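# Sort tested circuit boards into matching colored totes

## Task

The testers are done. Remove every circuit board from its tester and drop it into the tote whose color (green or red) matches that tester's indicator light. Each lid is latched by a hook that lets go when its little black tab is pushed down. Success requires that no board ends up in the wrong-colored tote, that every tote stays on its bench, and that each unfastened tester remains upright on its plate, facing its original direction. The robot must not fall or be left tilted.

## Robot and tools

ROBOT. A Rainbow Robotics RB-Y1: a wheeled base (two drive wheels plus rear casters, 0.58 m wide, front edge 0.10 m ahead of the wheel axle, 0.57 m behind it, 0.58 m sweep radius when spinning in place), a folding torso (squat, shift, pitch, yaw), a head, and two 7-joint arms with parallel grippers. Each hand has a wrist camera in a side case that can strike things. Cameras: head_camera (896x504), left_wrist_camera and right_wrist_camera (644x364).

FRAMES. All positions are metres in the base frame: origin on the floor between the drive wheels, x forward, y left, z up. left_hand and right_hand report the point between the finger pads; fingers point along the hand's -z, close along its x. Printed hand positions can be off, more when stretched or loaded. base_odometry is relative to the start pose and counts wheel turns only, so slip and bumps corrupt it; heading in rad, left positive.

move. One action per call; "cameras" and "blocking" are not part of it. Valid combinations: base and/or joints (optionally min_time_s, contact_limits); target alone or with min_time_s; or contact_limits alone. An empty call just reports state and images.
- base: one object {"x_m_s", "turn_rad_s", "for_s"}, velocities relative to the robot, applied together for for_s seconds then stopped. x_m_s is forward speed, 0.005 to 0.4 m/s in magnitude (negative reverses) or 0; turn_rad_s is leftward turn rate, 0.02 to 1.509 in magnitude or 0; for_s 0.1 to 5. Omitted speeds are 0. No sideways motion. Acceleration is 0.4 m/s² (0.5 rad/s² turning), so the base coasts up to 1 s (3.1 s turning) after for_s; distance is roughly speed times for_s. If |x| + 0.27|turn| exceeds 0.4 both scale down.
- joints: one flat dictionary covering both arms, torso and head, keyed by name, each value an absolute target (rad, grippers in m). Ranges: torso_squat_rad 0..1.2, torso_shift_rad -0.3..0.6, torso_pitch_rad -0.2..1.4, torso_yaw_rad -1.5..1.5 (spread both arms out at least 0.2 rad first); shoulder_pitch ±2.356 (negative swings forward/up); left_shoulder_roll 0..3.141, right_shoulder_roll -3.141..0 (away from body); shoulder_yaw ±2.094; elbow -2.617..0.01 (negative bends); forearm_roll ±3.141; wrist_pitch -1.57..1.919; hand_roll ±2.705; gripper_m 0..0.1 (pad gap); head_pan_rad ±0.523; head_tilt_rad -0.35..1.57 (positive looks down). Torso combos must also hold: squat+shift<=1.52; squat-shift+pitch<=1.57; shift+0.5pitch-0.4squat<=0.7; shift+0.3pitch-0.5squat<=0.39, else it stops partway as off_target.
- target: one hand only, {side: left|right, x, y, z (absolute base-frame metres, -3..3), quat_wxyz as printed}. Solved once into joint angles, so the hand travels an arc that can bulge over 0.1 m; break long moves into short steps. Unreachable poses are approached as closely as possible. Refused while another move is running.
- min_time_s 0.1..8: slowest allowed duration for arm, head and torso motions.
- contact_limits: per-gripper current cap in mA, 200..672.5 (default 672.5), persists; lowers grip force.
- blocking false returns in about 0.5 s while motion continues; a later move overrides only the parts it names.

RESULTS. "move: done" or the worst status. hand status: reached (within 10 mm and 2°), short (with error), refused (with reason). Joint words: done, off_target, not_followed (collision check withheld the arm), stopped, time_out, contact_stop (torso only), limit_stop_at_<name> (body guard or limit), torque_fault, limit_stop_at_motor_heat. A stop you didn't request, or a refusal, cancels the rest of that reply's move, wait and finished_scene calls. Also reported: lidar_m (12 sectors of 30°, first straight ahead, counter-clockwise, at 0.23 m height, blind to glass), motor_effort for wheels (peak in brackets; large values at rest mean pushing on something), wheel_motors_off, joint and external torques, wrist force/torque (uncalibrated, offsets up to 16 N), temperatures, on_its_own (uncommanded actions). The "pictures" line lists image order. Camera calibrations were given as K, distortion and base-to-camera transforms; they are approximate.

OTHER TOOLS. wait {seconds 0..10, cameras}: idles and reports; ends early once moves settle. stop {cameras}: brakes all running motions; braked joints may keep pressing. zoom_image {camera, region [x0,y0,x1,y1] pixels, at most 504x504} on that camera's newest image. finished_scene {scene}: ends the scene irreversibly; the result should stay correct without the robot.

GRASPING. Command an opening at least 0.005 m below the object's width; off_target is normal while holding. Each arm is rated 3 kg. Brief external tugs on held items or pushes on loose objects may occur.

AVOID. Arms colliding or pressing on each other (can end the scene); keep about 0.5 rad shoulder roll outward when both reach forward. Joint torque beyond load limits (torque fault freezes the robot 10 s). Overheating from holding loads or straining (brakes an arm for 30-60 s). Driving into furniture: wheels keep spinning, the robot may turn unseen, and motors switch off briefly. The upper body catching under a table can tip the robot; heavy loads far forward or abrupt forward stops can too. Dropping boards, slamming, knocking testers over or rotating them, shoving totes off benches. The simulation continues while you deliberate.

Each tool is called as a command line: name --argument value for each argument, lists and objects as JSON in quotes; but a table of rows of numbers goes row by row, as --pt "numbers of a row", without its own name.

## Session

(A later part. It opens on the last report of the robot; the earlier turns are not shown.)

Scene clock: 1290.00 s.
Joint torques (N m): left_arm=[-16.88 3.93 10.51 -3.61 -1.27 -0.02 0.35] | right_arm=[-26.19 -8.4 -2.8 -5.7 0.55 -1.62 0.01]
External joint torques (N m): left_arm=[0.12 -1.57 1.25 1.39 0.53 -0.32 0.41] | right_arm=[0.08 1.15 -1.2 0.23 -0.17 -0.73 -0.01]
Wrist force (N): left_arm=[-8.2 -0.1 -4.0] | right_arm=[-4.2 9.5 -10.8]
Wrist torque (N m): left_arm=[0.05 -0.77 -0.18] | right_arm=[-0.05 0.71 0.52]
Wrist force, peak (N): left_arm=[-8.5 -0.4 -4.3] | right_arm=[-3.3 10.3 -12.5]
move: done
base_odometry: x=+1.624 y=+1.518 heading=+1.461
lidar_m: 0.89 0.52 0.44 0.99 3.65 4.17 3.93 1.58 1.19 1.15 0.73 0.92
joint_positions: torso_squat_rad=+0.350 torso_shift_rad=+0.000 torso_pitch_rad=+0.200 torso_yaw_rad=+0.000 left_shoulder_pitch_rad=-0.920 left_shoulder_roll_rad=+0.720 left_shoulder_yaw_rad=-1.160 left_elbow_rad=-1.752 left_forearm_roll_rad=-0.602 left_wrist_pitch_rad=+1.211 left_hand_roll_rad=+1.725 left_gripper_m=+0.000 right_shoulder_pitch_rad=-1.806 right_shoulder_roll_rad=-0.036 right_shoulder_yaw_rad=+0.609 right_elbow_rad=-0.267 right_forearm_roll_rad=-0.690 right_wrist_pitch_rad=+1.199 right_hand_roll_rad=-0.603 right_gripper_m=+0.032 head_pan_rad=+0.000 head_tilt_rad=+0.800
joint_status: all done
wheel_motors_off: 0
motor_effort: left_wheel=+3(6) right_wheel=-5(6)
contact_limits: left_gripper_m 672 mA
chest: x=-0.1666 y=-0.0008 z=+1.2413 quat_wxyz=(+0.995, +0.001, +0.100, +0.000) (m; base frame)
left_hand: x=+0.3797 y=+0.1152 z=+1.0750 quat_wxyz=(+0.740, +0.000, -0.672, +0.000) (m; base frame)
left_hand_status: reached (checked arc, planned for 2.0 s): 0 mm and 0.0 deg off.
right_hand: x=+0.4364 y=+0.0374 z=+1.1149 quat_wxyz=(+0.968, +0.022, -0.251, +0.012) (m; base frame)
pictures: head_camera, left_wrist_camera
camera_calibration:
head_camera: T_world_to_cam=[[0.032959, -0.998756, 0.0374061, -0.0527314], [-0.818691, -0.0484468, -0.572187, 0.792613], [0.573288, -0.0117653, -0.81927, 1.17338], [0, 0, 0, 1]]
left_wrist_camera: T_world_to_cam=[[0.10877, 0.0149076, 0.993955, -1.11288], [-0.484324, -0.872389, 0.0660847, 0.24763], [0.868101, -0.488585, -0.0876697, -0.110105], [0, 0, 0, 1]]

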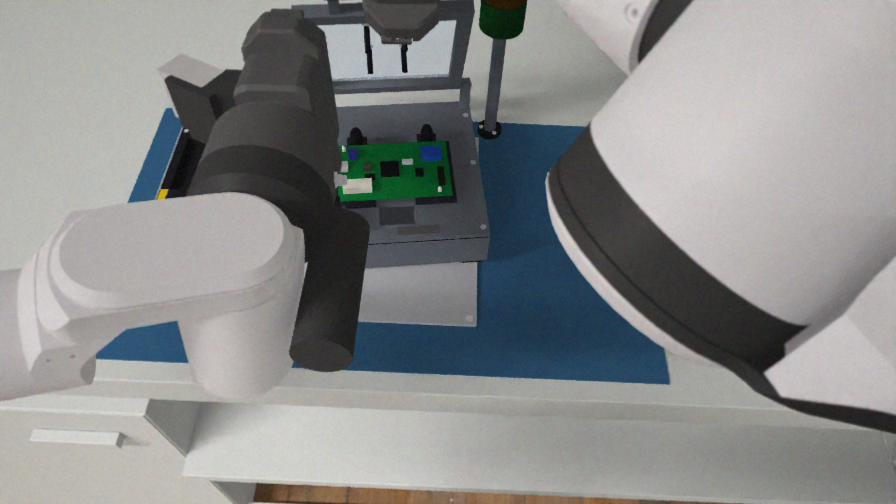

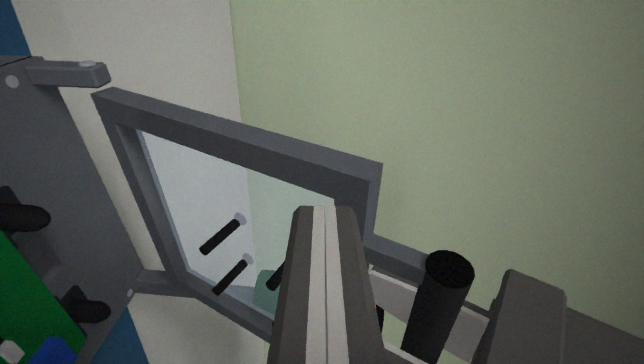

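move --joints '{"right_gripper_m":0.07}' --cameras '[]'

move --target '{"side":"left","x":0.42,"y":0.115,"z":1.085,"quat_wxyz":[0.74,0,-0.672,0]}' --min_time_s 2 --cameras '["head_camera","left_wrist_camera"]'

Scene clock: 1295.70 s.
Wrist force, peak (N): left_arm=[-8.4 -0.2 -4.3] | right_arm=[-1.0 10.6 -12.4]
move: done
joint_status: all done
wheel_motors_off: 0
motor_effort: left_wheel=+5(6) right_wheel=-5(6)
contact_limits: left_gripper_m 672 mA
pictures: none

Scene clock: 1298.03 s.
Joint torques (N m): left_arm=[-22.96 4.98 13.67 -2.44 -2.19 -0.39 0.37] | right_arm=[-25.12 -7.88 -3.12 -5.8 -0.25 -0.32 0.17]
External joint torques (N m): left_arm=[-4.24 -1.02 4.12 2.04 -0.48 -0.7 0.42] | right_arm=[1.15 1.67 -1.51 0.12 -0.97 0.57 0.14]
Wrist force (N): left_arm=[-12.6 2.2 7.3] | right_arm=[5.8 8.1 -15.7]
Wrist torque (N m): left_arm=[0.21 -0.72 -0.16] | right_arm=[0.01 0.83 0.49]
Wrist force, peak (N): left_arm=[-12.6 2.7 7.8] | right_arm=[4.8 9.7 -16.5]
move: done
base_odometry: x=+1.624 y=+1.518 heading=+1.461
lidar_m: 0.89 0.53 0.44 0.99 3.65 4.18 3.93 1.58 1.19 1.14 0.74 0.93
joint_positions: torso_squat_rad=+0.350 torso_shift_rad=+0.000 torso_pitch_rad=+0.200 torso_yaw_rad=+0.000 left_shoulder_pitch_rad=-0.996 left_shoulder_roll_rad=+0.689 left_shoulder_yaw_rad=-1.131 left_elbow_rad=-1.605 left_forearm_roll_rad=-0.545 left_wrist_pitch_rad=+1.109 left_hand_roll_rad=+1.732 left_gripper_m=+0.000 right_shoulder_pitch_rad=-1.806 right_shoulder_roll_rad=-0.036 right_shoulder_yaw_rad=+0.609 right_elbow_rad=-0.267 right_forearm_roll_rad=-0.690 right_wrist_pitch_rad=+1.199 right_hand_roll_rad=-0.603 right_gripper_m=+0.070 head_pan_rad=+0.000 head_tilt_rad=+0.800
joint_status: all done
wheel_motors_off: 0
motor_effort: left_wheel=+4(6) right_wheel=-4(7)
contact_limits: left_gripper_m 672 mA
chest: x=-0.1666 y=-0.0008 z=+1.2413 quat_wxyz=(+0.995, +0.001, +0.100, +0.000) (m; base frame)
left_hand: x=+0.4189 y=+0.1154 z=+1.0843 quat_wxyz=(+0.741, +0.000, -0.671, +0.000) (m; base frame)
left_hand_status: reached (checked arc, planned for 2.0 s): 1 mm and 0.1 deg off.
right_hand: x=+0.4366 y=+0.0373 z=+1.1151 quat_wxyz=(+0.967, +0.022, -0.252, +0.012) (m; base frame)
pictures: head_camera, left_wrist_camera
camera_calibration:
head_camera: T_world_to_cam=[[0.032971, -0.998756, 0.0374079, -0.0527291], [-0.81869, -0.0484576, -0.572187, 0.792614], [0.573288, -0.0117599, -0.81927, 1.17338], [0, 0, 0, 1]]
left_wrist_camera: T_world_to_cam=[[0.110595, 0.0145625, 0.993759, -1.12686], [-0.484248, -0.872386, 0.0666755, 0.265482], [0.867913, -0.4886, -0.0894295, -0.14125], [0, 0, 0, 1]]

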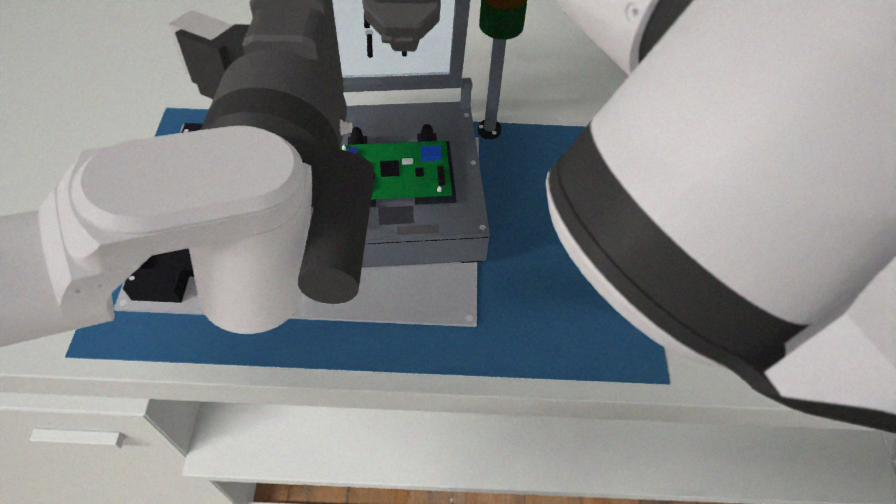

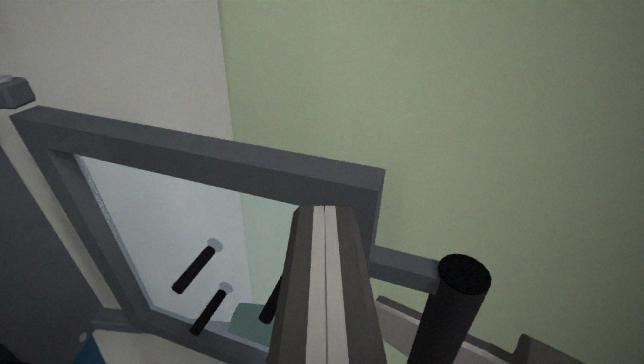

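move --target '{"side":"right","x":0.40,"y":0.03,"z":1.185,"quat_wxyz":[0.96,0.02,-0.28,0.01]}' --min_time_s 2 --cameras '[]'

move --target '{"side":"left","x":0.447,"y":0.115,"z":1.09,"quat_wxyz":[0.74,0,-0.672,0]}' --min_time_s 2 --cameras '["head_camera","left_wrist_camera"]'

Scene clock: 1306.97 s.
Wrist force, peak (N): left_arm=[-12.9 2.1 7.7] | right_arm=[6.7 15.7 -16.3]
move: done
joint_status: all done
wheel_motors_off: 0
motor_effort: left_wheel=+5(6) right_wheel=-4(6)
contact_limits: left_gripper_m 672 mA
right_hand_status: reached (checked arc, planned for 2.0 s): 1 mm and 0.2 deg off.
pictures: none

Scene clock: 1309.30 s.
Joint torques (N m): left_arm=[-20.5 4.71 11.24 -2.51 -1.29 -0.13 0.4] | right_arm=[-22.3 -8.19 -5.52 -4.86 0.93 -0.76 -0.16]
External joint torques (N m): left_arm=[-0.56 -1.6 1.72 1.62 0.35 -0.47 0.45] | right_arm=[3.04 -0.4 1.16 0.23 -0.07 0.02 -0.19]
Wrist force (N): left_arm=[-8.8 0.4 -1.6] | right_arm=[-1.2 10.8 -12.0]
Wrist torque (N m): left_arm=[0.08 -0.82 -0.21] | right_arm=[-0.08 0.65 0.48]
Wrist force, peak (N): left_arm=[-9.7 -0.1 -1.7] | right_arm=[-1.0 10.8 -12.3]
move: done
base_odometry: x=+1.624 y=+1.518 heading=+1.461
lidar_m: 0.89 0.53 0.44 0.99 3.65 4.17 3.93 1.58 1.18 1.15 0.73 0.92
joint_positions: torso_squat_rad=+0.350 torso_shift_rad=+0.000 torso_pitch_rad=+0.200 torso_yaw_rad=+0.000 left_shoulder_pitch_rad=-1.051 left_shoulder_roll_rad=+0.657 left_shoulder_yaw_rad=-1.118 left_elbow_rad=-1.479 left_forearm_roll_rad=-0.520 left_wrist_pitch_rad=+1.030 left_hand_roll_rad=+1.745 left_gripper_m=+0.000 right_shoulder_pitch_rad=-1.641 right_shoulder_roll_rad=-0.257 right_shoulder_yaw_rad=+0.632 right_elbow_rad=-1.025 right_forearm_roll_rad=-0.647 right_wrist_pitch_rad=+1.601 right_hand_roll_rad=-0.863 right_gripper_m=+0.070 head_pan_rad=+0.000 head_tilt_rad=+0.800
joint_status: all done
wheel_motors_off: 0
motor_effort: left_wheel=+4(5) right_wheel=-5(6)
contact_limits: left_gripper_m 672 mA
chest: x=-0.1666 y=-0.0007 z=+1.2413 quat_wxyz=(+0.995, +0.000, +0.100, +0.000) (m; base frame)
left_hand: x=+0.4466 y=+0.1152 z=+1.0898 quat_wxyz=(+0.741, +0.000, -0.672, +0.000) (m; base frame)
left_hand_status: reached (checked arc, planned for 2.0 s): 1 mm and 0.1 deg off.
right_hand: x=+0.3995 y=+0.0303 z=+1.1854 quat_wxyz=(+0.960, +0.020, -0.278, +0.010) (m; base frame)
pictures: head_camera, left_wrist_camera
camera_calibration:
head_camera: T_world_to_cam=[[0.0330165, -0.998752, 0.0374693, -0.0527574], [-0.818686, -0.0485302, -0.572187, 0.792614], [0.573292, -0.011784, -0.819267, 1.17338], [0, 0, 0, 1]]
left_wrist_camera: T_world_to_cam=[[0.109081, 0.0147992, 0.993923, -1.13499], [-0.48428, -0.87241, 0.0661385, 0.278989], [0.868087, -0.488551, -0.0879963, -0.166447], [0, 0, 0, 1]]

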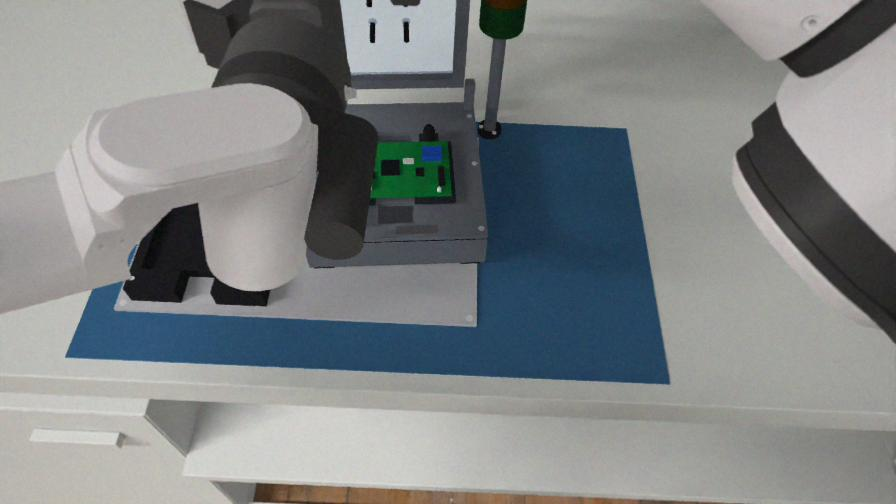

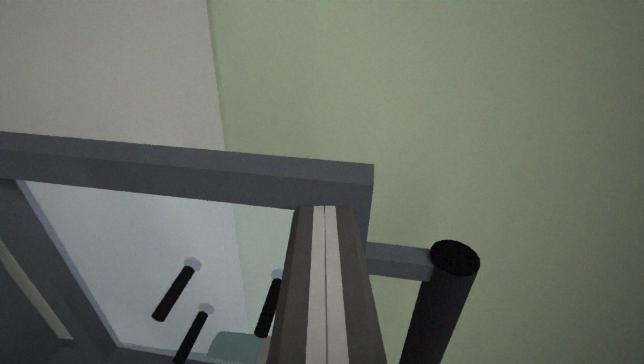

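move --target '{"side":"left","x":0.472,"y":0.115,"z":1.09,"quat_wxyz":[0.74,0,-0.672,0]}' --min_time_s 1.5 --cameras '["left_wrist_camera"]'

move --target '{"side":"left","x":0.30,"y":0.18,"z":1.10,"quat_wxyz":[0.74,0,-0.672,0]}' --min_time_s 2 --cameras '["left_wrist_camera"]'

move --joints '{"left_shoulder_pitch_rad":-0.924,"left_shoulder_roll_rad":1.856,"left_shoulder_yaw_rad":-1.366,"left_elbow_rad":-2.364,"left_forearm_roll_rad":0.513,"left_wrist_pitch_rad":0.666,"left_hand_roll_rad":1.47,"right_shoulder_pitch_rad":-0.924,"right_shoulder_roll_rad":-1.856,"right_shoulder_yaw_rad":1.366,"right_elbow_rad":-2.364,"right_forearm_roll_rad":-0.513,"right_wrist_pitch_rad":0.666,"right_hand_roll_rad":-1.47,"head_tilt_rad":0.85,"right_gripper_m":0.04,"left_gripper_m":0.1}' --min_time_s 2 --cameras '["head_camera"]'

Scene clock: 1321.10 s.
Wrist force, peak (N): left_arm=[-9.1 0.3 -1.7] | right_arm=[-1.3 10.8 -12.2]
move: done
joint_status: all done
wheel_motors_off: 0
motor_effort: left_wheel=+4(6) right_wheel=-6(6)
contact_limits: left_gripper_m 672 mA
left_hand_status: reached (checked arc, planned for 1.5 s): 1 mm and 0.1 deg off.
pictures: left_wrist_camera
camera_calibration:
left_wrist_camera: T_world_to_cam=[[0.109095, 0.0147915, 0.993921, -1.13782], [-0.484361, -0.872364, 0.0661469, 0.291056], [0.86804, -0.488633, -0.0880059, -0.188071], [0, 0, 0, 1]]

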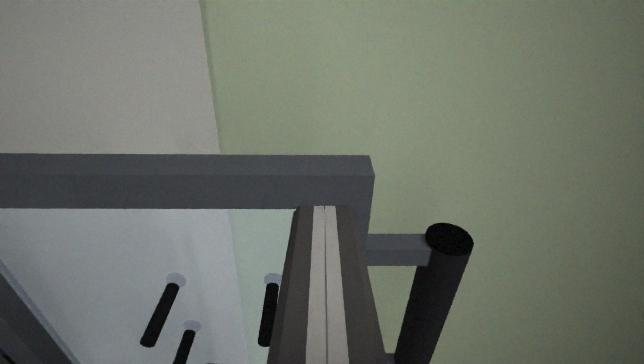

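Scene clock: 1323.43 s.
Wrist force, peak (N): left_arm=[-8.4 -0.2 -4.4] | right_arm=[-1.5 11.0 -12.0]
move: done
joint_status: all done
wheel_motors_off: 0
motor_effort: left_wheel=+3(6) right_wheel=-5(6)
contact_limits: left_gripper_m 672 mA
left_hand_status: reached (checked arc, planned for 2.0 s): 0 mm and 0.0 deg off.
pictures: left_wrist_camera
camera_calibration:
left_wrist_camera: T_world_to_cam=[[0.108232, 0.0159281, 0.993998, -1.13019], [-0.484263, -0.872376, 0.0667083, 0.26323], [0.868202, -0.488577, -0.0867054, -0.00855611], [0, 0, 0, 1]]

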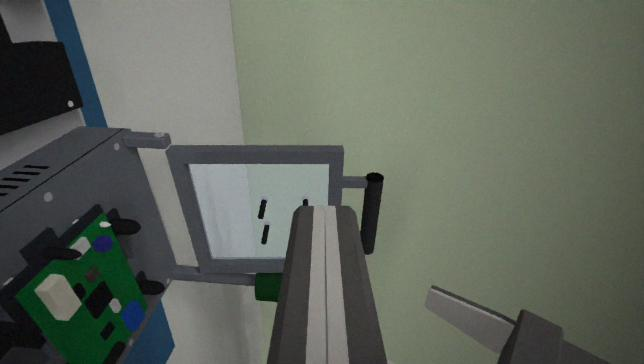

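Scene clock: 1325.80 s.
Joint torques (N m): left_arm=[-8.39 11.85 6.49 -1.01 -0.48 -0.27 -0.17] | right_arm=[-8.34 -12.59 -8.27 -0.52 0.84 -0.08 -0.01]
External joint torques (N m): left_arm=[-0.49 -0.14 -1.03 -0.19 0.14 -0.12 -0.14] | right_arm=[0.17 0.74 -0.15 0.21 0.02 0.03 -0.04]
Wrist force (N): left_arm=[-5.2 -0.1 -8.8] | right_arm=[-1.4 11.0 -11.7]
Wrist torque (N m): left_arm=[-0.02 -0.62 -0.19] | right_arm=[-0.07 0.62 0.48]
Wrist force, peak (N): left_arm=[-5.3 -0.3 -8.9] | right_arm=[-2.0 10.9 -12.1]
move: done
base_odometry: x=+1.624 y=+1.518 heading=+1.461
lidar_m: 0.89 0.53 0.44 0.99 3.65 4.17 3.93 1.58 1.19 1.15 0.73 0.92
joint_positions: torso_squat_rad=+0.350 torso_shift_rad=+0.000 torso_pitch_rad=+0.200 torso_yaw_rad=+0.000 left_shoulder_pitch_rad=-0.924 left_shoulder_roll_rad=+1.856 left_shoulder_yaw_rad=-1.366 left_elbow_rad=-2.364 left_forearm_roll_rad=+0.513 left_wrist_pitch_rad=+0.666 left_hand_roll_rad=+1.470 left_gripper_m=+0.100 right_shoulder_pitch_rad=-0.924 right_shoulder_roll_rad=-1.856 right_shoulder_yaw_rad=+1.366 right_elbow_rad=-2.364 right_forearm_roll_rad=-0.513 right_wrist_pitch_rad=+0.666 right_hand_roll_rad=-1.470 right_gripper_m=+0.040 head_pan_rad=+0.000 head_tilt_rad=+0.850
joint_status: all done
wheel_motors_off: 0
motor_effort: left_wheel=+6(7) right_wheel=-3(6)
contact_limits: left_gripper_m 672 mA
chest: x=-0.1666 y=-0.0007 z=+1.2413 quat_wxyz=(+0.995, +0.000, +0.100, +0.000) (m; base frame)
left_hand: x=+0.1752 y=+0.3489 z=+1.0229 quat_wxyz=(+0.958, +0.000, -0.287, -0.001) (m; base frame)
right_hand: x=+0.1751 y=-0.3501 z=+1.0222 quat_wxyz=(+0.958, +0.001, -0.287, +0.001) (m; base frame)
pictures: head_camera
camera_calibration:
head_camera: T_world_to_cam=[[0.0348347, -0.998752, 0.0357884, -0.0501517], [-0.846249, -0.0485278, -0.530573, 0.730111], [0.531648, -0.0118035, -0.846883, 1.20854], [0, 0, 0, 1]]

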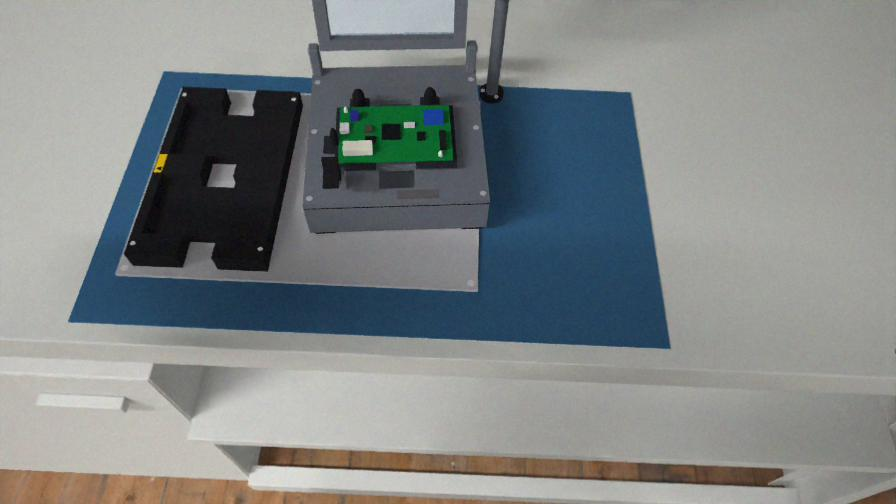

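move --base '{"x_m_s":0.05,"for_s":0.9}' --joints '{"torso_pitch_rad":0.25,"left_gripper_m":0.086}' --cameras '["head_camera"]'

move --target '{"side":"left","x":0.345,"y":0.047,"z":1.04,"quat_wxyz":[0.9990,0,0,0.0436]}' --min_time_s 2.5 --cameras '["head_camera","left_wrist_camera"]'

Scene clock: 1339.50 s.
Wrist force, peak (N): left_arm=[-5.5 -0.4 -9.2] | right_arm=[-1.2 10.6 -12.6]
move: done
base_status: done (sent for 0.9 of 0.9 s)
joint_status: all done
wheel_motors_off: 0
motor_effort: left_wheel=+2(26) right_wheel=-4(19)
contact_limits: left_gripper_m 672 mA
pictures: head_camera
camera_calibration:
head_camera: T_world_to_cam=[[0.0366167, -0.998751, 0.0339997, -0.0480675], [-0.871736, -0.0485578, -0.487564, 0.683958], [0.488606, -0.0117858, -0.872425, 1.22269], [0, 0, 0, 1]]

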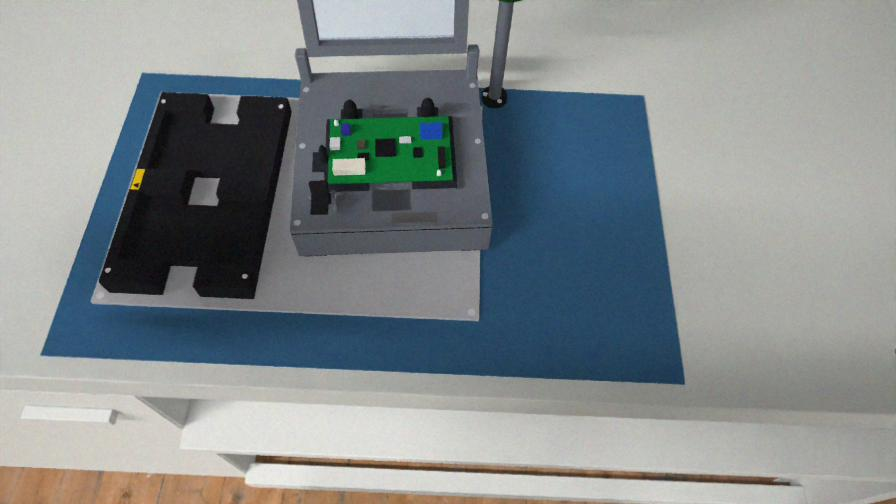

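Scene clock: 1342.33 s.
Joint torques (N m): left_arm=[-21.95 7.23 8.09 0.09 0.05 0.09 0.06] | right_arm=[-8.2 -12.98 -8.05 -0.71 0.67 -0.15 0.15]
External joint torques (N m): left_arm=[1.84 -0.5 0.52 1.02 0.03 0.16 0.06] | right_arm=[-0.07 0.74 -0.28 0.3 -0.1 -0.04 0.12]
Wrist force (N): left_arm=[-1.7 -0.4 -10.0] | right_arm=[-1.2 10.6 -11.9]
Wrist torque (N m): left_arm=[0.03 -0.38 -0.23] | right_arm=[-0.05 0.62 0.49]
Wrist force, peak (N): left_arm=[-5.1 -0.3 -9.4] | right_arm=[-1.1 10.8 -12.4]
move: done
base_odometry: x=+1.629 y=+1.562 heading=+1.461
lidar_m: 0.84 0.52 0.42 0.81 3.64 4.22 3.96 1.58 1.18 0.75 0.74 0.89
joint_positions: torso_squat_rad=+0.350 torso_shift_rad=+0.000 torso_pitch_rad=+0.250 torso_yaw_rad=+0.000 left_shoulder_pitch_rad=-1.668 left_shoulder_roll_rad=+0.476 left_shoulder_yaw_rad=-1.174 left_elbow_rad=-0.898 left_forearm_roll_rad=+1.455 left_wrist_pitch_rad=+1.521 left_hand_roll_rad=+0.900 left_gripper_m=+0.086 right_shoulder_pitch_rad=-0.924 right_shoulder_roll_rad=-1.856 right_shoulder_yaw_rad=+1.366 right_elbow_rad=-2.364 right_forearm_roll_rad=-0.513 right_wrist_pitch_rad=+0.666 right_hand_roll_rad=-1.470 right_gripper_m=+0.040 head_pan_rad=+0.000 head_tilt_rad=+0.850
joint_status: all done
wheel_motors_off: 0
motor_effort: left_wheel=+3(5) right_wheel=-3(5)
contact_limits: left_gripper_m 672 mA
chest: x=-0.1515 y=-0.0007 z=+1.2379 quat_wxyz=(+0.992, +0.000, +0.125, +0.000) (m; base frame)
left_hand: x=+0.3442 y=+0.0470 z=+1.0402 quat_wxyz=(+0.999, -0.002, -0.003, +0.044) (m; base frame)
left_hand_status: reached (checked arc, planned for 2.5 s): 1 mm and 0.4 deg off.
right_hand: x=+0.1788 y=-0.3501 z=+1.0020 quat_wxyz=(+0.965, +0.001, -0.263, +0.001) (m; base frame)
pictures: head_camera, left_wrist_camera
camera_calibration:
head_camera: T_world_to_cam=[[0.0366212, -0.998751, 0.0339943, -0.0480675], [-0.871714, -0.0485596, -0.487604, 0.68398], [0.488645, -0.0117767, -0.872403, 1.22268], [0, 0, 0, 1]]
left_wrist_camera: T_world_to_cam=[[0.994645, 0.103182, -0.00584886, -0.342463], [0.0926889, -0.8656, 0.492082, -0.468828], [0.0457113, -0.48999, -0.870529, 0.981886], [0, 0, 0, 1]]

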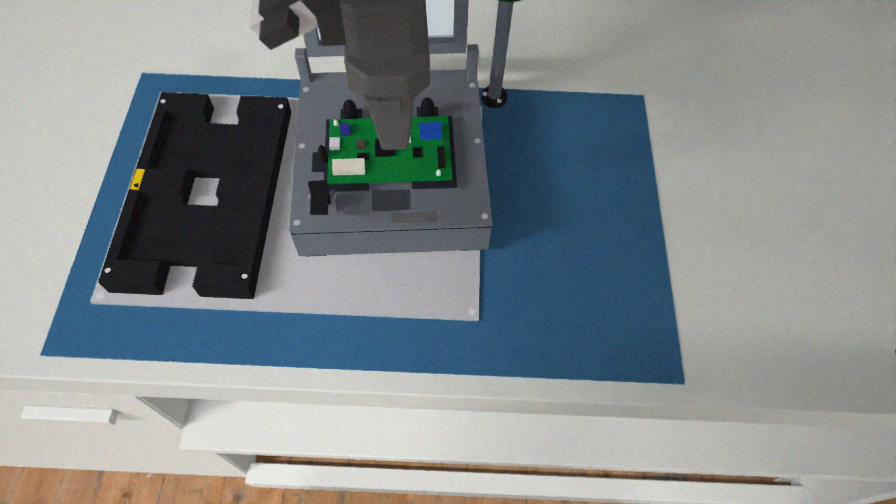

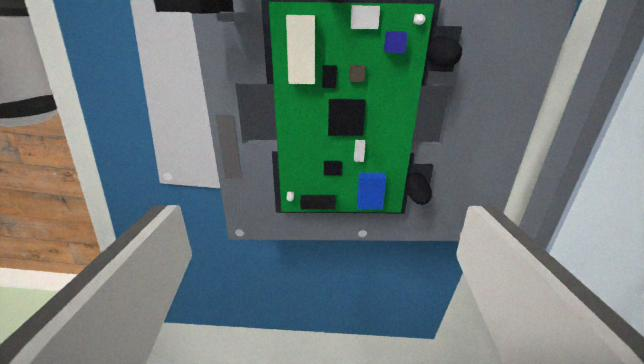

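move --target '{"side":"left","x":0.350,"y":0.060,"z":0.985,"quat_wxyz":[0.9998,0,0,0.0175]}' --min_time_s 1.5 --cameras '["head_camera","left_wrist_camera"]'

Scene clock: 1371.93 s.
Joint torques (N m): left_arm=[-21.6 5.49 5.48 0.01 -0.01 -0.41 -0.19] | right_arm=[-8 -12.91 -8.18 -0.78 0.67 -0.17 0.07]
External joint torques (N m): left_arm=[2.22 -1.92 -1.26 1.1 -0.02 -0.34 -0.19] | right_arm=[0.13 0.81 -0.41 0.22 -0.1 -0.06 0.05]
Wrist force (N): left_arm=[-1.9 0.0 -9.9] | right_arm=[-1.1 10.8 -12.1]
Wrist torque (N m): left_arm=[0.01 -0.43 -0.22] | right_arm=[-0.08 0.65 0.50]
Wrist force, peak (N): left_arm=[-2.0 0.1 -10.2] | right_arm=[-1.3 10.9 -12.5]
move: done
base_odometry: x=+1.629 y=+1.562 heading=+1.461
lidar_m: 0.84 0.52 0.42 0.82 3.64 4.22 3.96 1.58 1.18 0.75 0.74 0.87
joint_positions: torso_squat_rad=+0.350 torso_shift_rad=+0.000 torso_pitch_rad=+0.250 torso_yaw_rad=+0.000 left_shoulder_pitch_rad=-1.586 left_shoulder_roll_rad=+0.425 left_shoulder_yaw_rad=-1.207 left_elbow_rad=-0.788 left_forearm_roll_rad=+1.420 left_wrist_pitch_rad=+1.418 left_hand_roll_rad=+0.768 left_gripper_m=+0.086 right_shoulder_pitch_rad=-0.924 right_shoulder_roll_rad=-1.856 right_shoulder_yaw_rad=+1.366 right_elbow_rad=-2.364 right_forearm_roll_rad=-0.513 right_wrist_pitch_rad=+0.666 right_hand_roll_rad=-1.470 right_gripper_m=+0.040 head_pan_rad=+0.000 head_tilt_rad=+0.850
joint_status: all done
wheel_motors_off: 0
motor_effort: left_wheel=+3(4) right_wheel=-4(4)
contact_limits: left_gripper_m 672 mA
chest: x=-0.1515 y=-0.0007 z=+1.2379 quat_wxyz=(+0.992, +0.000, +0.125, +0.000) (m; base frame)
left_hand: x=+0.3494 y=+0.0605 z=+0.9855 quat_wxyz=(+1.000, -0.001, -0.003, +0.018) (m; base frame)
left_hand_status: reached (checked arc, planned for 1.5 s): 1 mm and 0.3 deg off.
right_hand: x=+0.1788 y=-0.3501 z=+1.0020 quat_wxyz=(+0.965, +0.001, -0.263, +0.001) (m; base frame)
pictures: head_camera, left_wrist_camera
camera_calibration:
head_camera: T_world_to_cam=[[0.0366218, -0.998751, 0.0339955, -0.048068], [-0.871714, -0.0485607, -0.487604, 0.68398], [0.488645, -0.0117775, -0.872403, 1.22268], [0, 0, 0, 1]]
left_wrist_camera: T_world_to_cam=[[0.998668, 0.0511193, -0.0070471, -0.346456], [0.048018, -0.870576, 0.489685, -0.412446], [0.0188973, -0.489371, -0.871871, 0.951195], [0, 0, 0, 1]]

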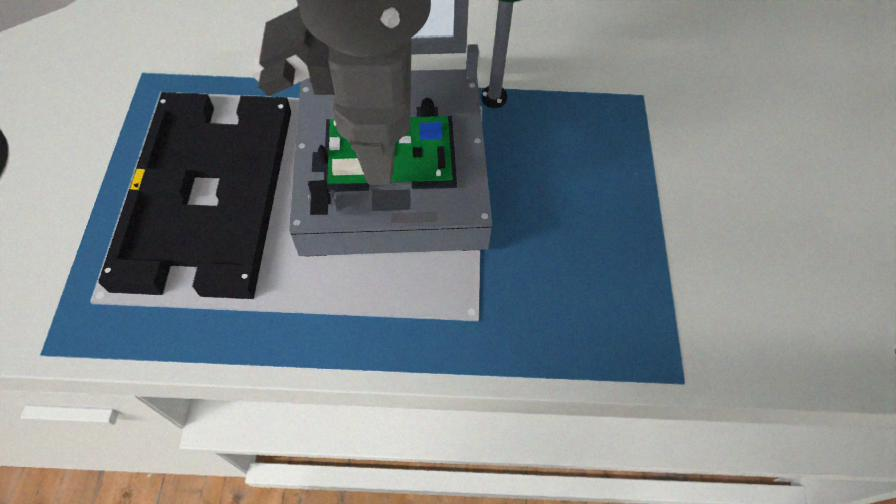

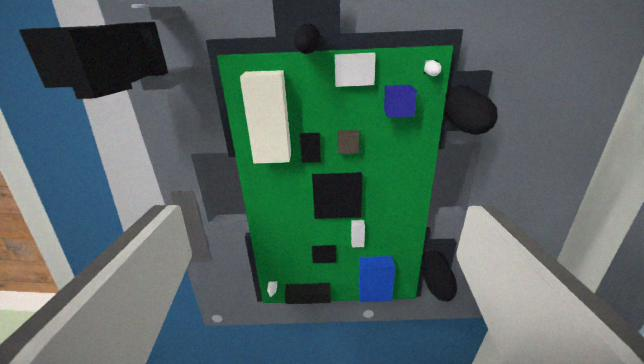

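move --target '{"side":"left","x":0.355,"y":0.062,"z":0.955,"quat_wxyz":[0.9999,0,0,0.0131]}' --min_time_s 1.5 --cameras '["left_wrist_camera"]'

Scene clock: 1382.40 s.
Joint torques (N m): left_arm=[-21.57 5.31 4.04 -0.07 0.02 -0.39 -0.23] | right_arm=[-7.84 -13.09 -8.01 -0.73 0.68 -0.02 0.04]
External joint torques (N m): left_arm=[2.34 -1.86 -1.37 1.02 0 -0.31 -0.23] | right_arm=[0.29 0.63 -0.24 0.27 -0.09 0.09 0.01]
Wrist force (N): left_arm=[-1.6 -0.3 -9.7] | right_arm=[-1.1 10.6 -12.0]
Wrist torque (N m): left_arm=[0.02 -0.40 -0.22] | right_arm=[-0.08 0.63 0.49]
Wrist force, peak (N): left_arm=[-2.0 -0.3 -10.3] | right_arm=[-1.2 11.0 -12.0]
move: done
base_odometry: x=+1.629 y=+1.562 heading=+1.461
lidar_m: 0.85 0.54 0.42 0.81 3.64 4.22 3.96 1.58 1.19 0.75 0.74 0.88
joint_positions: torso_squat_rad=+0.350 torso_shift_rad=+0.000 torso_pitch_rad=+0.250 torso_yaw_rad=+0.000 left_shoulder_pitch_rad=-1.561 left_shoulder_roll_rad=+0.338 left_shoulder_yaw_rad=-1.217 left_elbow_rad=-0.614 left_forearm_roll_rad=+1.410 left_wrist_pitch_rad=+1.355 left_hand_roll_rad=+0.664 left_gripper_m=+0.086 right_shoulder_pitch_rad=-0.924 right_shoulder_roll_rad=-1.856 right_shoulder_yaw_rad=+1.366 right_elbow_rad=-2.364 right_forearm_roll_rad=-0.513 right_wrist_pitch_rad=+0.666 right_hand_roll_rad=-1.470 right_gripper_m=+0.040 head_pan_rad=+0.000 head_tilt_rad=+0.850
joint_status: all done
wheel_motors_off: 0
motor_effort: left_wheel=+2(4) right_wheel=-3(4)
contact_limits: left_gripper_m 672 mA
chest: x=-0.1515 y=-0.0007 z=+1.2379 quat_wxyz=(+0.992, +0.000, +0.125, +0.000) (m; base frame)
left_hand: x=+0.3546 y=+0.0622 z=+0.9553 quat_wxyz=(+1.000, -0.001, -0.003, +0.013) (m; base frame)
left_hand_status: reached (checked arc, planned for 1.5 s): 1 mm and 0.3 deg off.
right_hand: x=+0.1788 y=-0.3501 z=+1.0020 quat_wxyz=(+0.965, +0.001, -0.263, +0.001) (m; base frame)
pictures: left_wrist_camera
camera_calibration:
left_wrist_camera: T_world_to_cam=[[0.999085, 0.0422193, -0.00690551, -0.351618], [0.0401827, -0.870722, 0.490131, -0.394025], [0.0146802, -0.48996, -0.871621, 0.926985], [0, 0, 0, 1]]

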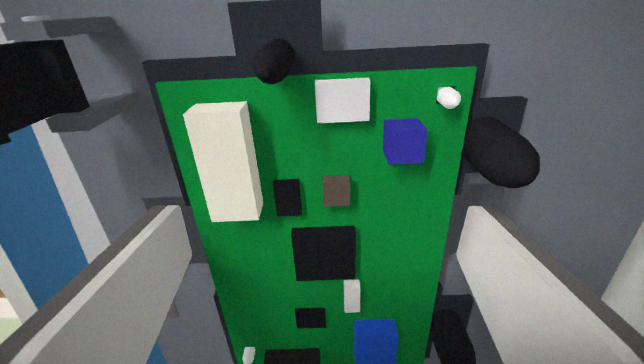

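move --target '{"side":"left","x":0.356,"y":0.0625,"z":0.941,"quat_wxyz":[0.99976,0,0,0.022]}' --min_time_s 1.5 --cameras '["left_wrist_camera"]'

move --joints '{"left_gripper_m":0.05}' --cameras '["left_wrist_camera","head_camera"]'

Scene clock: 1393.43 s.
Wrist force, peak (N): left_arm=[-14.6 12.1 62.0] | right_arm=[-1.0 10.8 -12.2]
move: done
joint_status: all done
wheel_motors_off: 0
motor_effort: left_wheel=+4(5) right_wheel=-3(5)
contact_limits: left_gripper_m 672 mA
left_hand_status: reached (checked arc, planned for 1.5 s): 5 mm and 0.5 deg off.
pictures: left_wrist_camera
camera_calibration:
left_wrist_camera: T_world_to_cam=[[0.998174, 0.0603176, -0.00332864, -0.358385], [0.0542169, -0.87019, 0.489725, -0.393324], [0.0266425, -0.489011, -0.871871, 0.914508], [0, 0, 0, 1]]

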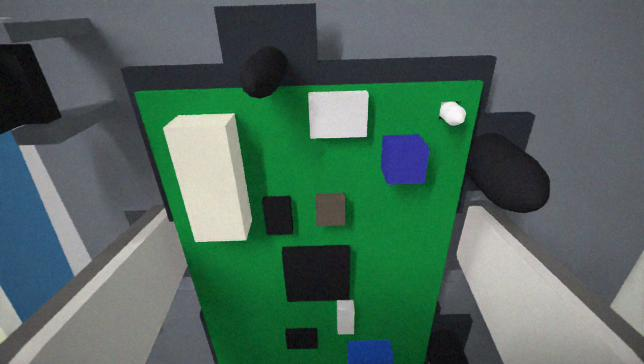

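Scene clock: 1394.33 s.
Joint torques (N m): left_arm=[-20.09 9.13 1.43 1.23 -1.54 0.03 0] | right_arm=[-8.09 -12.82 -7.88 -0.81 0.7 -0.11 0.13]
External joint torques (N m): left_arm=[3.81 2.13 -2.97 2.27 -1.53 0.11 0] | right_arm=[0.04 0.9 -0.1 0.19 -0.07 -0.01 0.1]
Wrist force (N): left_arm=[-5.7 -5.8 -4.4] | right_arm=[-1.2 10.3 -11.8]
Wrist torque (N m): left_arm=[-0.13 -0.21 0.16] | right_arm=[-0.01 0.62 0.50]
Wrist force, peak (N): left_arm=[-21.1 7.3 60.0] | right_arm=[-0.5 10.8 -12.4]
move: off_target
base_odometry: x=+1.629 y=+1.562 heading=+1.461
lidar_m: 0.84 0.53 0.42 0.81 3.65 4.22 3.96 1.58 1.19 0.75 0.74 0.88
joint_positions: torso_squat_rad=+0.350 torso_shift_rad=+0.000 torso_pitch_rad=+0.250 torso_yaw_rad=+0.000 left_shoulder_pitch_rad=-1.557 left_shoulder_roll_rad=+0.275 left_shoulder_yaw_rad=-1.215 left_elbow_rad=-0.490 left_forearm_roll_rad=+1.412 left_wrist_pitch_rad=+1.325 left_hand_roll_rad=+0.616 left_gripper_m=+0.071 right_shoulder_pitch_rad=-0.924 right_shoulder_roll_rad=-1.856 right_shoulder_yaw_rad=+1.366 right_elbow_rad=-2.364 right_forearm_roll_rad=-0.513 right_wrist_pitch_rad=+0.666 right_hand_roll_rad=-1.470 right_gripper_m=+0.040 head_pan_rad=+0.000 head_tilt_rad=+0.850
joint_status: left_gripper_m off_target (ended at +0.071, target +0.050)
wheel_motors_off: 0
motor_effort: left_wheel=+2(5) right_wheel=-1(7)
contact_limits: left_gripper_m 672 mA
chest: x=-0.1517 y=-0.0008 z=+1.2379 quat_wxyz=(+0.992, +0.000, +0.124, +0.000) (m; base frame)
left_hand: x=+0.3556 y=+0.0617 z=+0.9416 quat_wxyz=(+1.000, -0.001, -0.002, +0.022) (m; base frame)
right_hand: x=+0.1787 y=-0.3502 z=+1.0021 quat_wxyz=(+0.965, +0.001, -0.263, +0.001) (m; base frame)
pictures: head_camera, left_wrist_camera
camera_calibration:
head_camera: T_world_to_cam=[[0.0365418, -0.998755, 0.0339528, -0.0480802], [-0.871583, -0.0484732, -0.487846, 0.684183], [0.488885, -0.0117659, -0.872269, 1.22263], [0, 0, 0, 1]]
left_wrist_camera: T_world_to_cam=[[0.998238, 0.0585964, -0.00937869, -0.351144], [0.0556562, -0.869632, 0.490553, -0.393779], [0.0205886, -0.49021, -0.871361, 0.912379], [0, 0, 0, 1]]

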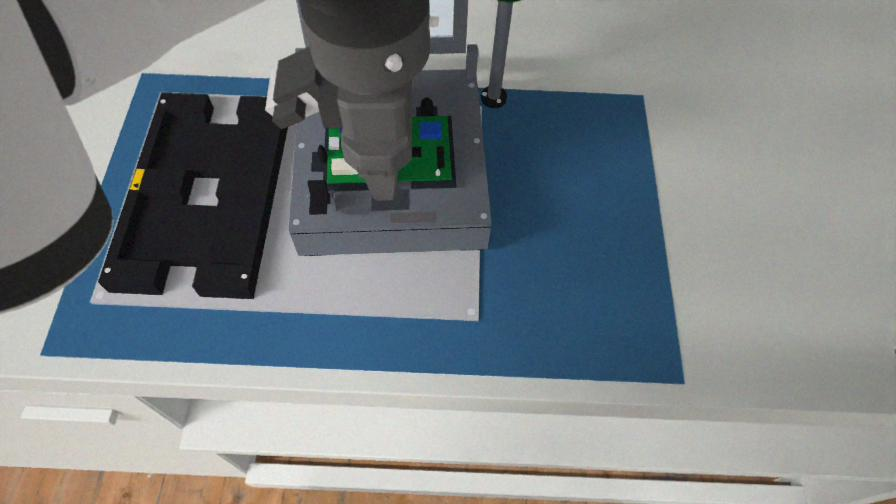

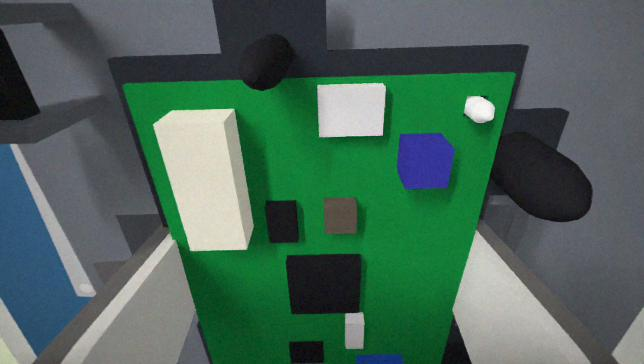

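move --target '{"side":"left","x":0.356,"y":0.0615,"z":0.949,"quat_wxyz":[0.9992,0.03,0,0.022]}' --min_time_s 1.5 --cameras '["head_camera","left_wrist_camera"]'

move --target '{"side":"left","x":0.356,"y":0.061,"z":0.960,"quat_wxyz":[0.9978,0.062,0,0.022]}' --min_time_s 1.5 --cameras '["head_camera","left_wrist_camera"]'

Scene clock: 1405.00 s.
Wrist force, peak (N): left_arm=[-4.2 -7.1 -14.3] | right_arm=[-1.3 10.9 -12.3]
move: done
joint_status: all done
wheel_motors_off: 0
motor_effort: left_wheel=+4(4) right_wheel=-2(3)
contact_limits: left_gripper_m 672 mA
left_hand_status: reached (checked arc, planned for 1.5 s): 1 mm and 0.6 deg off.
pictures: head_camera, left_wrist_camera
camera_calibration:
head_camera: T_world_to_cam=[[0.0365119, -0.998756, 0.033955, -0.0480902], [-0.871682, -0.0484459, -0.487671, 0.684026], [0.48871, -0.0117921, -0.872367, 1.22267], [0, 0, 0, 1]]
left_wrist_camera: T_world_to_cam=[[0.998223, 0.0595828, -0.00104083, -0.359136], [0.0539445, -0.896063, 0.440637, -0.348467], [0.0253217, -0.43991, -0.897685, 0.938881], [0, 0, 0, 1]]

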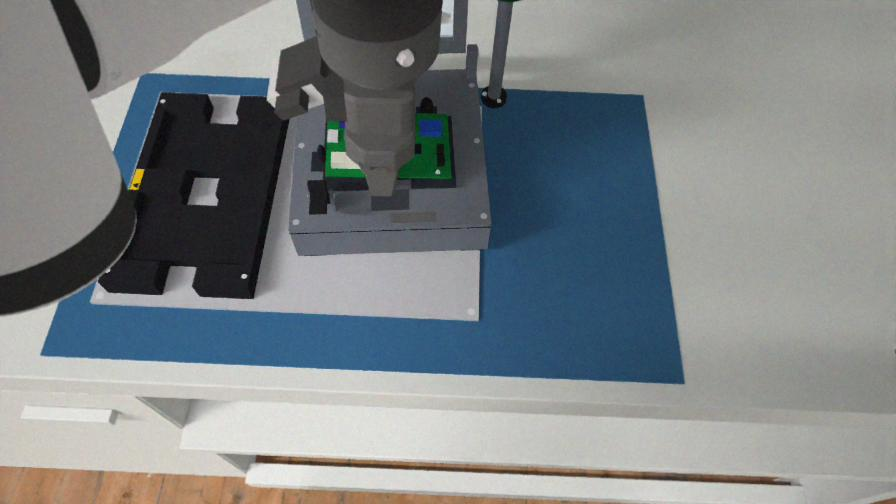

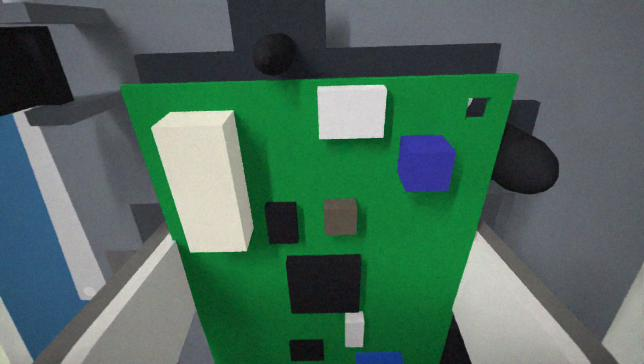

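Scene clock: 1406.83 s.
Joint torques (N m): left_arm=[-23.43 5.26 1.42 0.65 -0.14 0.37 -0.21] | right_arm=[-8.01 -12.95 -8.19 -0.81 0.75 -0.08 0.09]
External joint torques (N m): left_arm=[0.47 -1.87 -1.46 1.04 0.04 0.33 -0.21] | right_arm=[0.12 0.78 -0.42 0.19 -0.02 0.02 0.06]
Wrist force (N): left_arm=[-1.5 -0.8 -9.9] | right_arm=[-1.2 10.7 -12.1]
Wrist torque (N m): left_arm=[0.05 -0.39 -0.28] | right_arm=[-0.06 0.62 0.50]
Wrist force, peak (N): left_arm=[-2.3 -8.7 -14.6] | right_arm=[-1.1 10.9 -12.1]
move: done
base_odometry: x=+1.629 y=+1.562 heading=+1.461
lidar_m: 0.84 0.52 0.42 0.82 3.65 4.22 3.95 1.58 1.19 0.74 0.74 0.88
joint_positions: torso_squat_rad=+0.350 torso_shift_rad=+0.000 torso_pitch_rad=+0.250 torso_yaw_rad=+0.000 left_shoulder_pitch_rad=-1.641 left_shoulder_roll_rad=+0.164 left_shoulder_yaw_rad=-1.257 left_elbow_rad=-0.325 left_forearm_roll_rad=+1.378 left_wrist_pitch_rad=+1.400 left_hand_roll_rad=+0.603 left_gripper_m=+0.071 right_shoulder_pitch_rad=-0.924 right_shoulder_roll_rad=-1.856 right_shoulder_yaw_rad=+1.366 right_elbow_rad=-2.364 right_forearm_roll_rad=-0.513 right_wrist_pitch_rad=+0.666 right_hand_roll_rad=-1.470 right_gripper_m=+0.040 head_pan_rad=+0.000 head_tilt_rad=+0.850
joint_status: all done
wheel_motors_off: 0
motor_effort: left_wheel=+2(4) right_wheel=-1(4)
contact_limits: left_gripper_m 672 mA
chest: x=-0.1515 y=-0.0008 z=+1.2379 quat_wxyz=(+0.992, +0.000, +0.125, +0.000) (m; base frame)
left_hand: x=+0.3554 y=+0.0614 z=+0.9600 quat_wxyz=(+0.998, +0.060, -0.005, +0.022) (m; base frame)
left_hand_status: reached (checked arc, planned for 1.5 s): 1 mm and 0.6 deg off.
right_hand: x=+0.1788 y=-0.3501 z=+1.0020 quat_wxyz=(+0.965, +0.001, -0.263, +0.001) (m; base frame)
pictures: head_camera, left_wrist_camera
camera_calibration:
head_camera: T_world_to_cam=[[0.0365684, -0.998753, 0.0339907, -0.0480852], [-0.871696, -0.0485122, -0.487639, 0.684007], [0.48868, -0.0117974, -0.872383, 1.22268], [0, 0, 0, 1]]
left_wrist_camera: T_world_to_cam=[[0.998181, 0.0602775, 0.00128626, -0.36105], [0.0552366, -0.922839, 0.381204, -0.294722], [0.0241651, -0.38044, -0.92449, 0.971332], [0, 0, 0, 1]]

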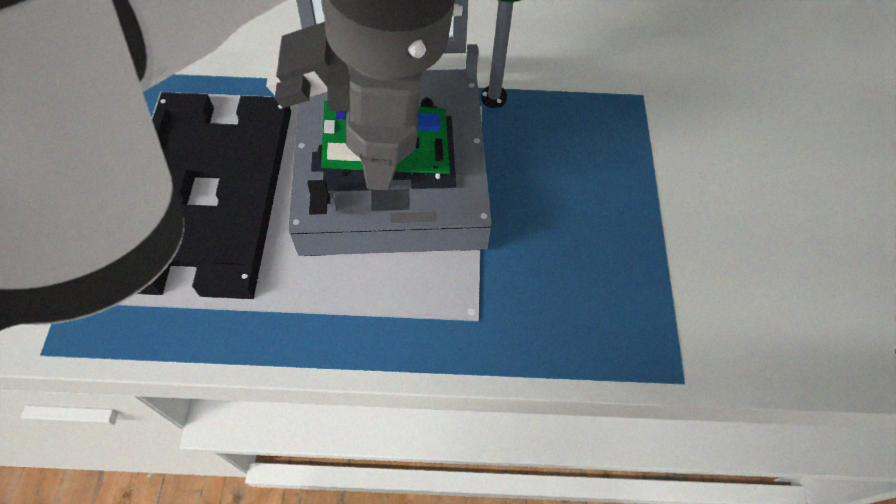

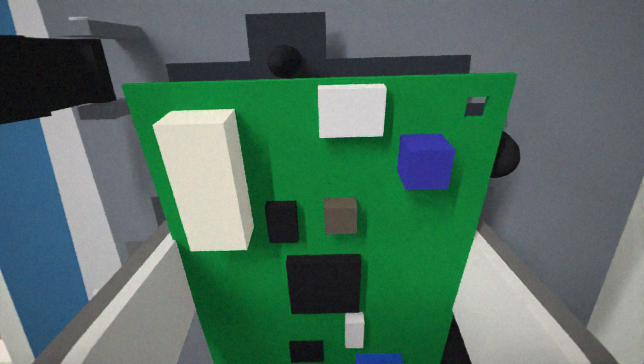

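move --target '{"side":"left","x":0.355,"y":0.061,"z":0.975,"quat_wxyz":[0.9978,0.062,0,0.022]}' --min_time_s 2

Scene clock: 1437.53 s.
Joint torques (N m): left_arm=[-23.59 8.77 4.07 -1.12 0.27 0.49 0.48] | right_arm=[-8.01 -12.83 -7.96 -0.88 0.61 -0.09 0.12]
External joint torques (N m): left_arm=[0.44 1.41 1.04 -0.74 0.45 0.42 0.47] | right_arm=[0.12 0.89 -0.19 0.12 -0.16 0.02 0.09]
Wrist force (N): left_arm=[-1.5 -0.8 -10.0] | right_arm=[-1.0 10.9 -12.2]
Wrist torque (N m): left_arm=[0.03 -0.39 -0.25] | right_arm=[-0.08 0.65 0.50]
Wrist force, peak (N): left_arm=[-1.6 -0.7 -10.3] | right_arm=[-1.2 10.5 -12.6]
move: done
base_odometry: x=+1.629 y=+1.562 heading=+1.461
lidar_m: 0.84 0.53 0.42 0.82 3.64 4.22 3.95 1.58 1.19 0.74 0.74 0.88
joint_positions: torso_squat_rad=+0.350 torso_shift_rad=+0.000 torso_pitch_rad=+0.250 torso_yaw_rad=+0.000 left_shoulder_pitch_rad=-1.665 left_shoulder_roll_rad=+0.178 left_shoulder_yaw_rad=-1.252 left_elbow_rad=-0.342 left_forearm_roll_rad=+1.386 left_wrist_pitch_rad=+1.440 left_hand_roll_rad=+0.608 left_gripper_m=+0.071 right_shoulder_pitch_rad=-0.924 right_shoulder_roll_rad=-1.856 right_shoulder_yaw_rad=+1.366 right_elbow_rad=-2.364 right_forearm_roll_rad=-0.513 right_wrist_pitch_rad=+0.666 right_hand_roll_rad=-1.470 right_gripper_m=+0.040 head_pan_rad=+0.000 head_tilt_rad=+0.850
joint_status: all done
wheel_motors_off: 0
motor_effort: left_wheel=+3(4) right_wheel=-2(4)
contact_limits: left_gripper_m 672 mA
chest: x=-0.1515 y=-0.0008 z=+1.2379 quat_wxyz=(+0.992, +0.000, +0.125, +0.000) (m; base frame)
left_hand: x=+0.3553 y=+0.0608 z=+0.9744 quat_wxyz=(+0.998, +0.063, +0.001, +0.022) (m; base frame)
left_hand_status: reached (checked arc, planned for 2.0 s): 1 mm and 0.2 deg off.
right_hand: x=+0.1788 y=-0.3501 z=+1.0020 quat_wxyz=(+0.965, +0.001, -0.263, +0.001) (m; base frame)
pictures: head_camera, left_wrist_camera, right_wrist_camera
camera_calibration:
head_camera: T_world_to_cam=[[0.0365684, -0.998753, 0.0339906, -0.0480852], [-0.871696, -0.0485122, -0.487639, 0.684007], [0.48868, -0.0117973, -0.872383, 1.22268], [0, 0, 0, 1]]
left_wrist_camera: T_world_to_cam=[[0.99812, 0.0604853, -0.00987526, -0.350055], [0.0597648, -0.924942, 0.37538, -0.29646], [0.013571, -0.375265, -0.926818, 0.990104], [0, 0, 0, 1]]
right_wrist_camera: T_world_to_cam=[[-0.852791, 0.0195739, -0.521886, 0.684701], [-0.217977, 0.894755, 0.389744, -0.00506044], [0.474589, 0.446129, -0.758772, 0.903358], [0, 0, 0, 1]]

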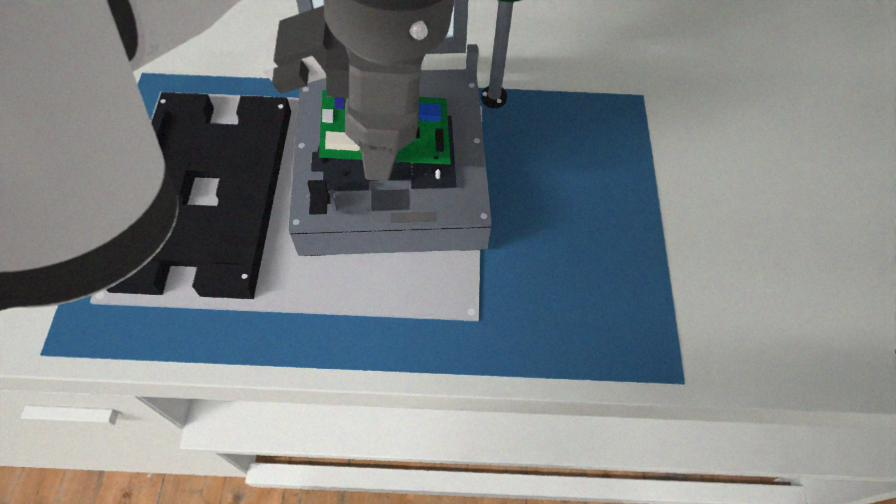

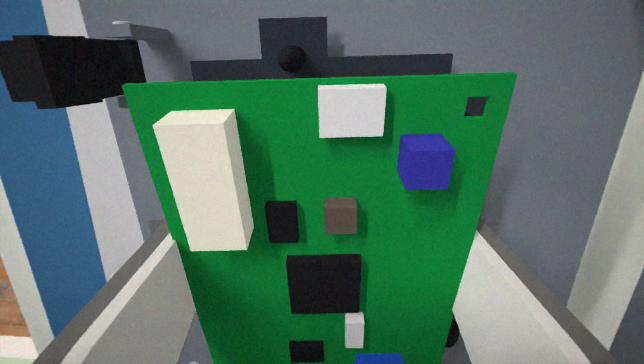

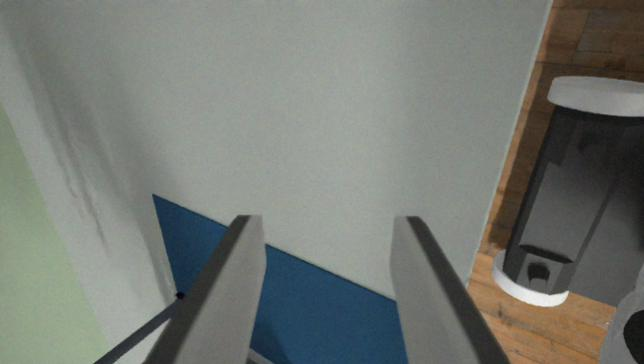

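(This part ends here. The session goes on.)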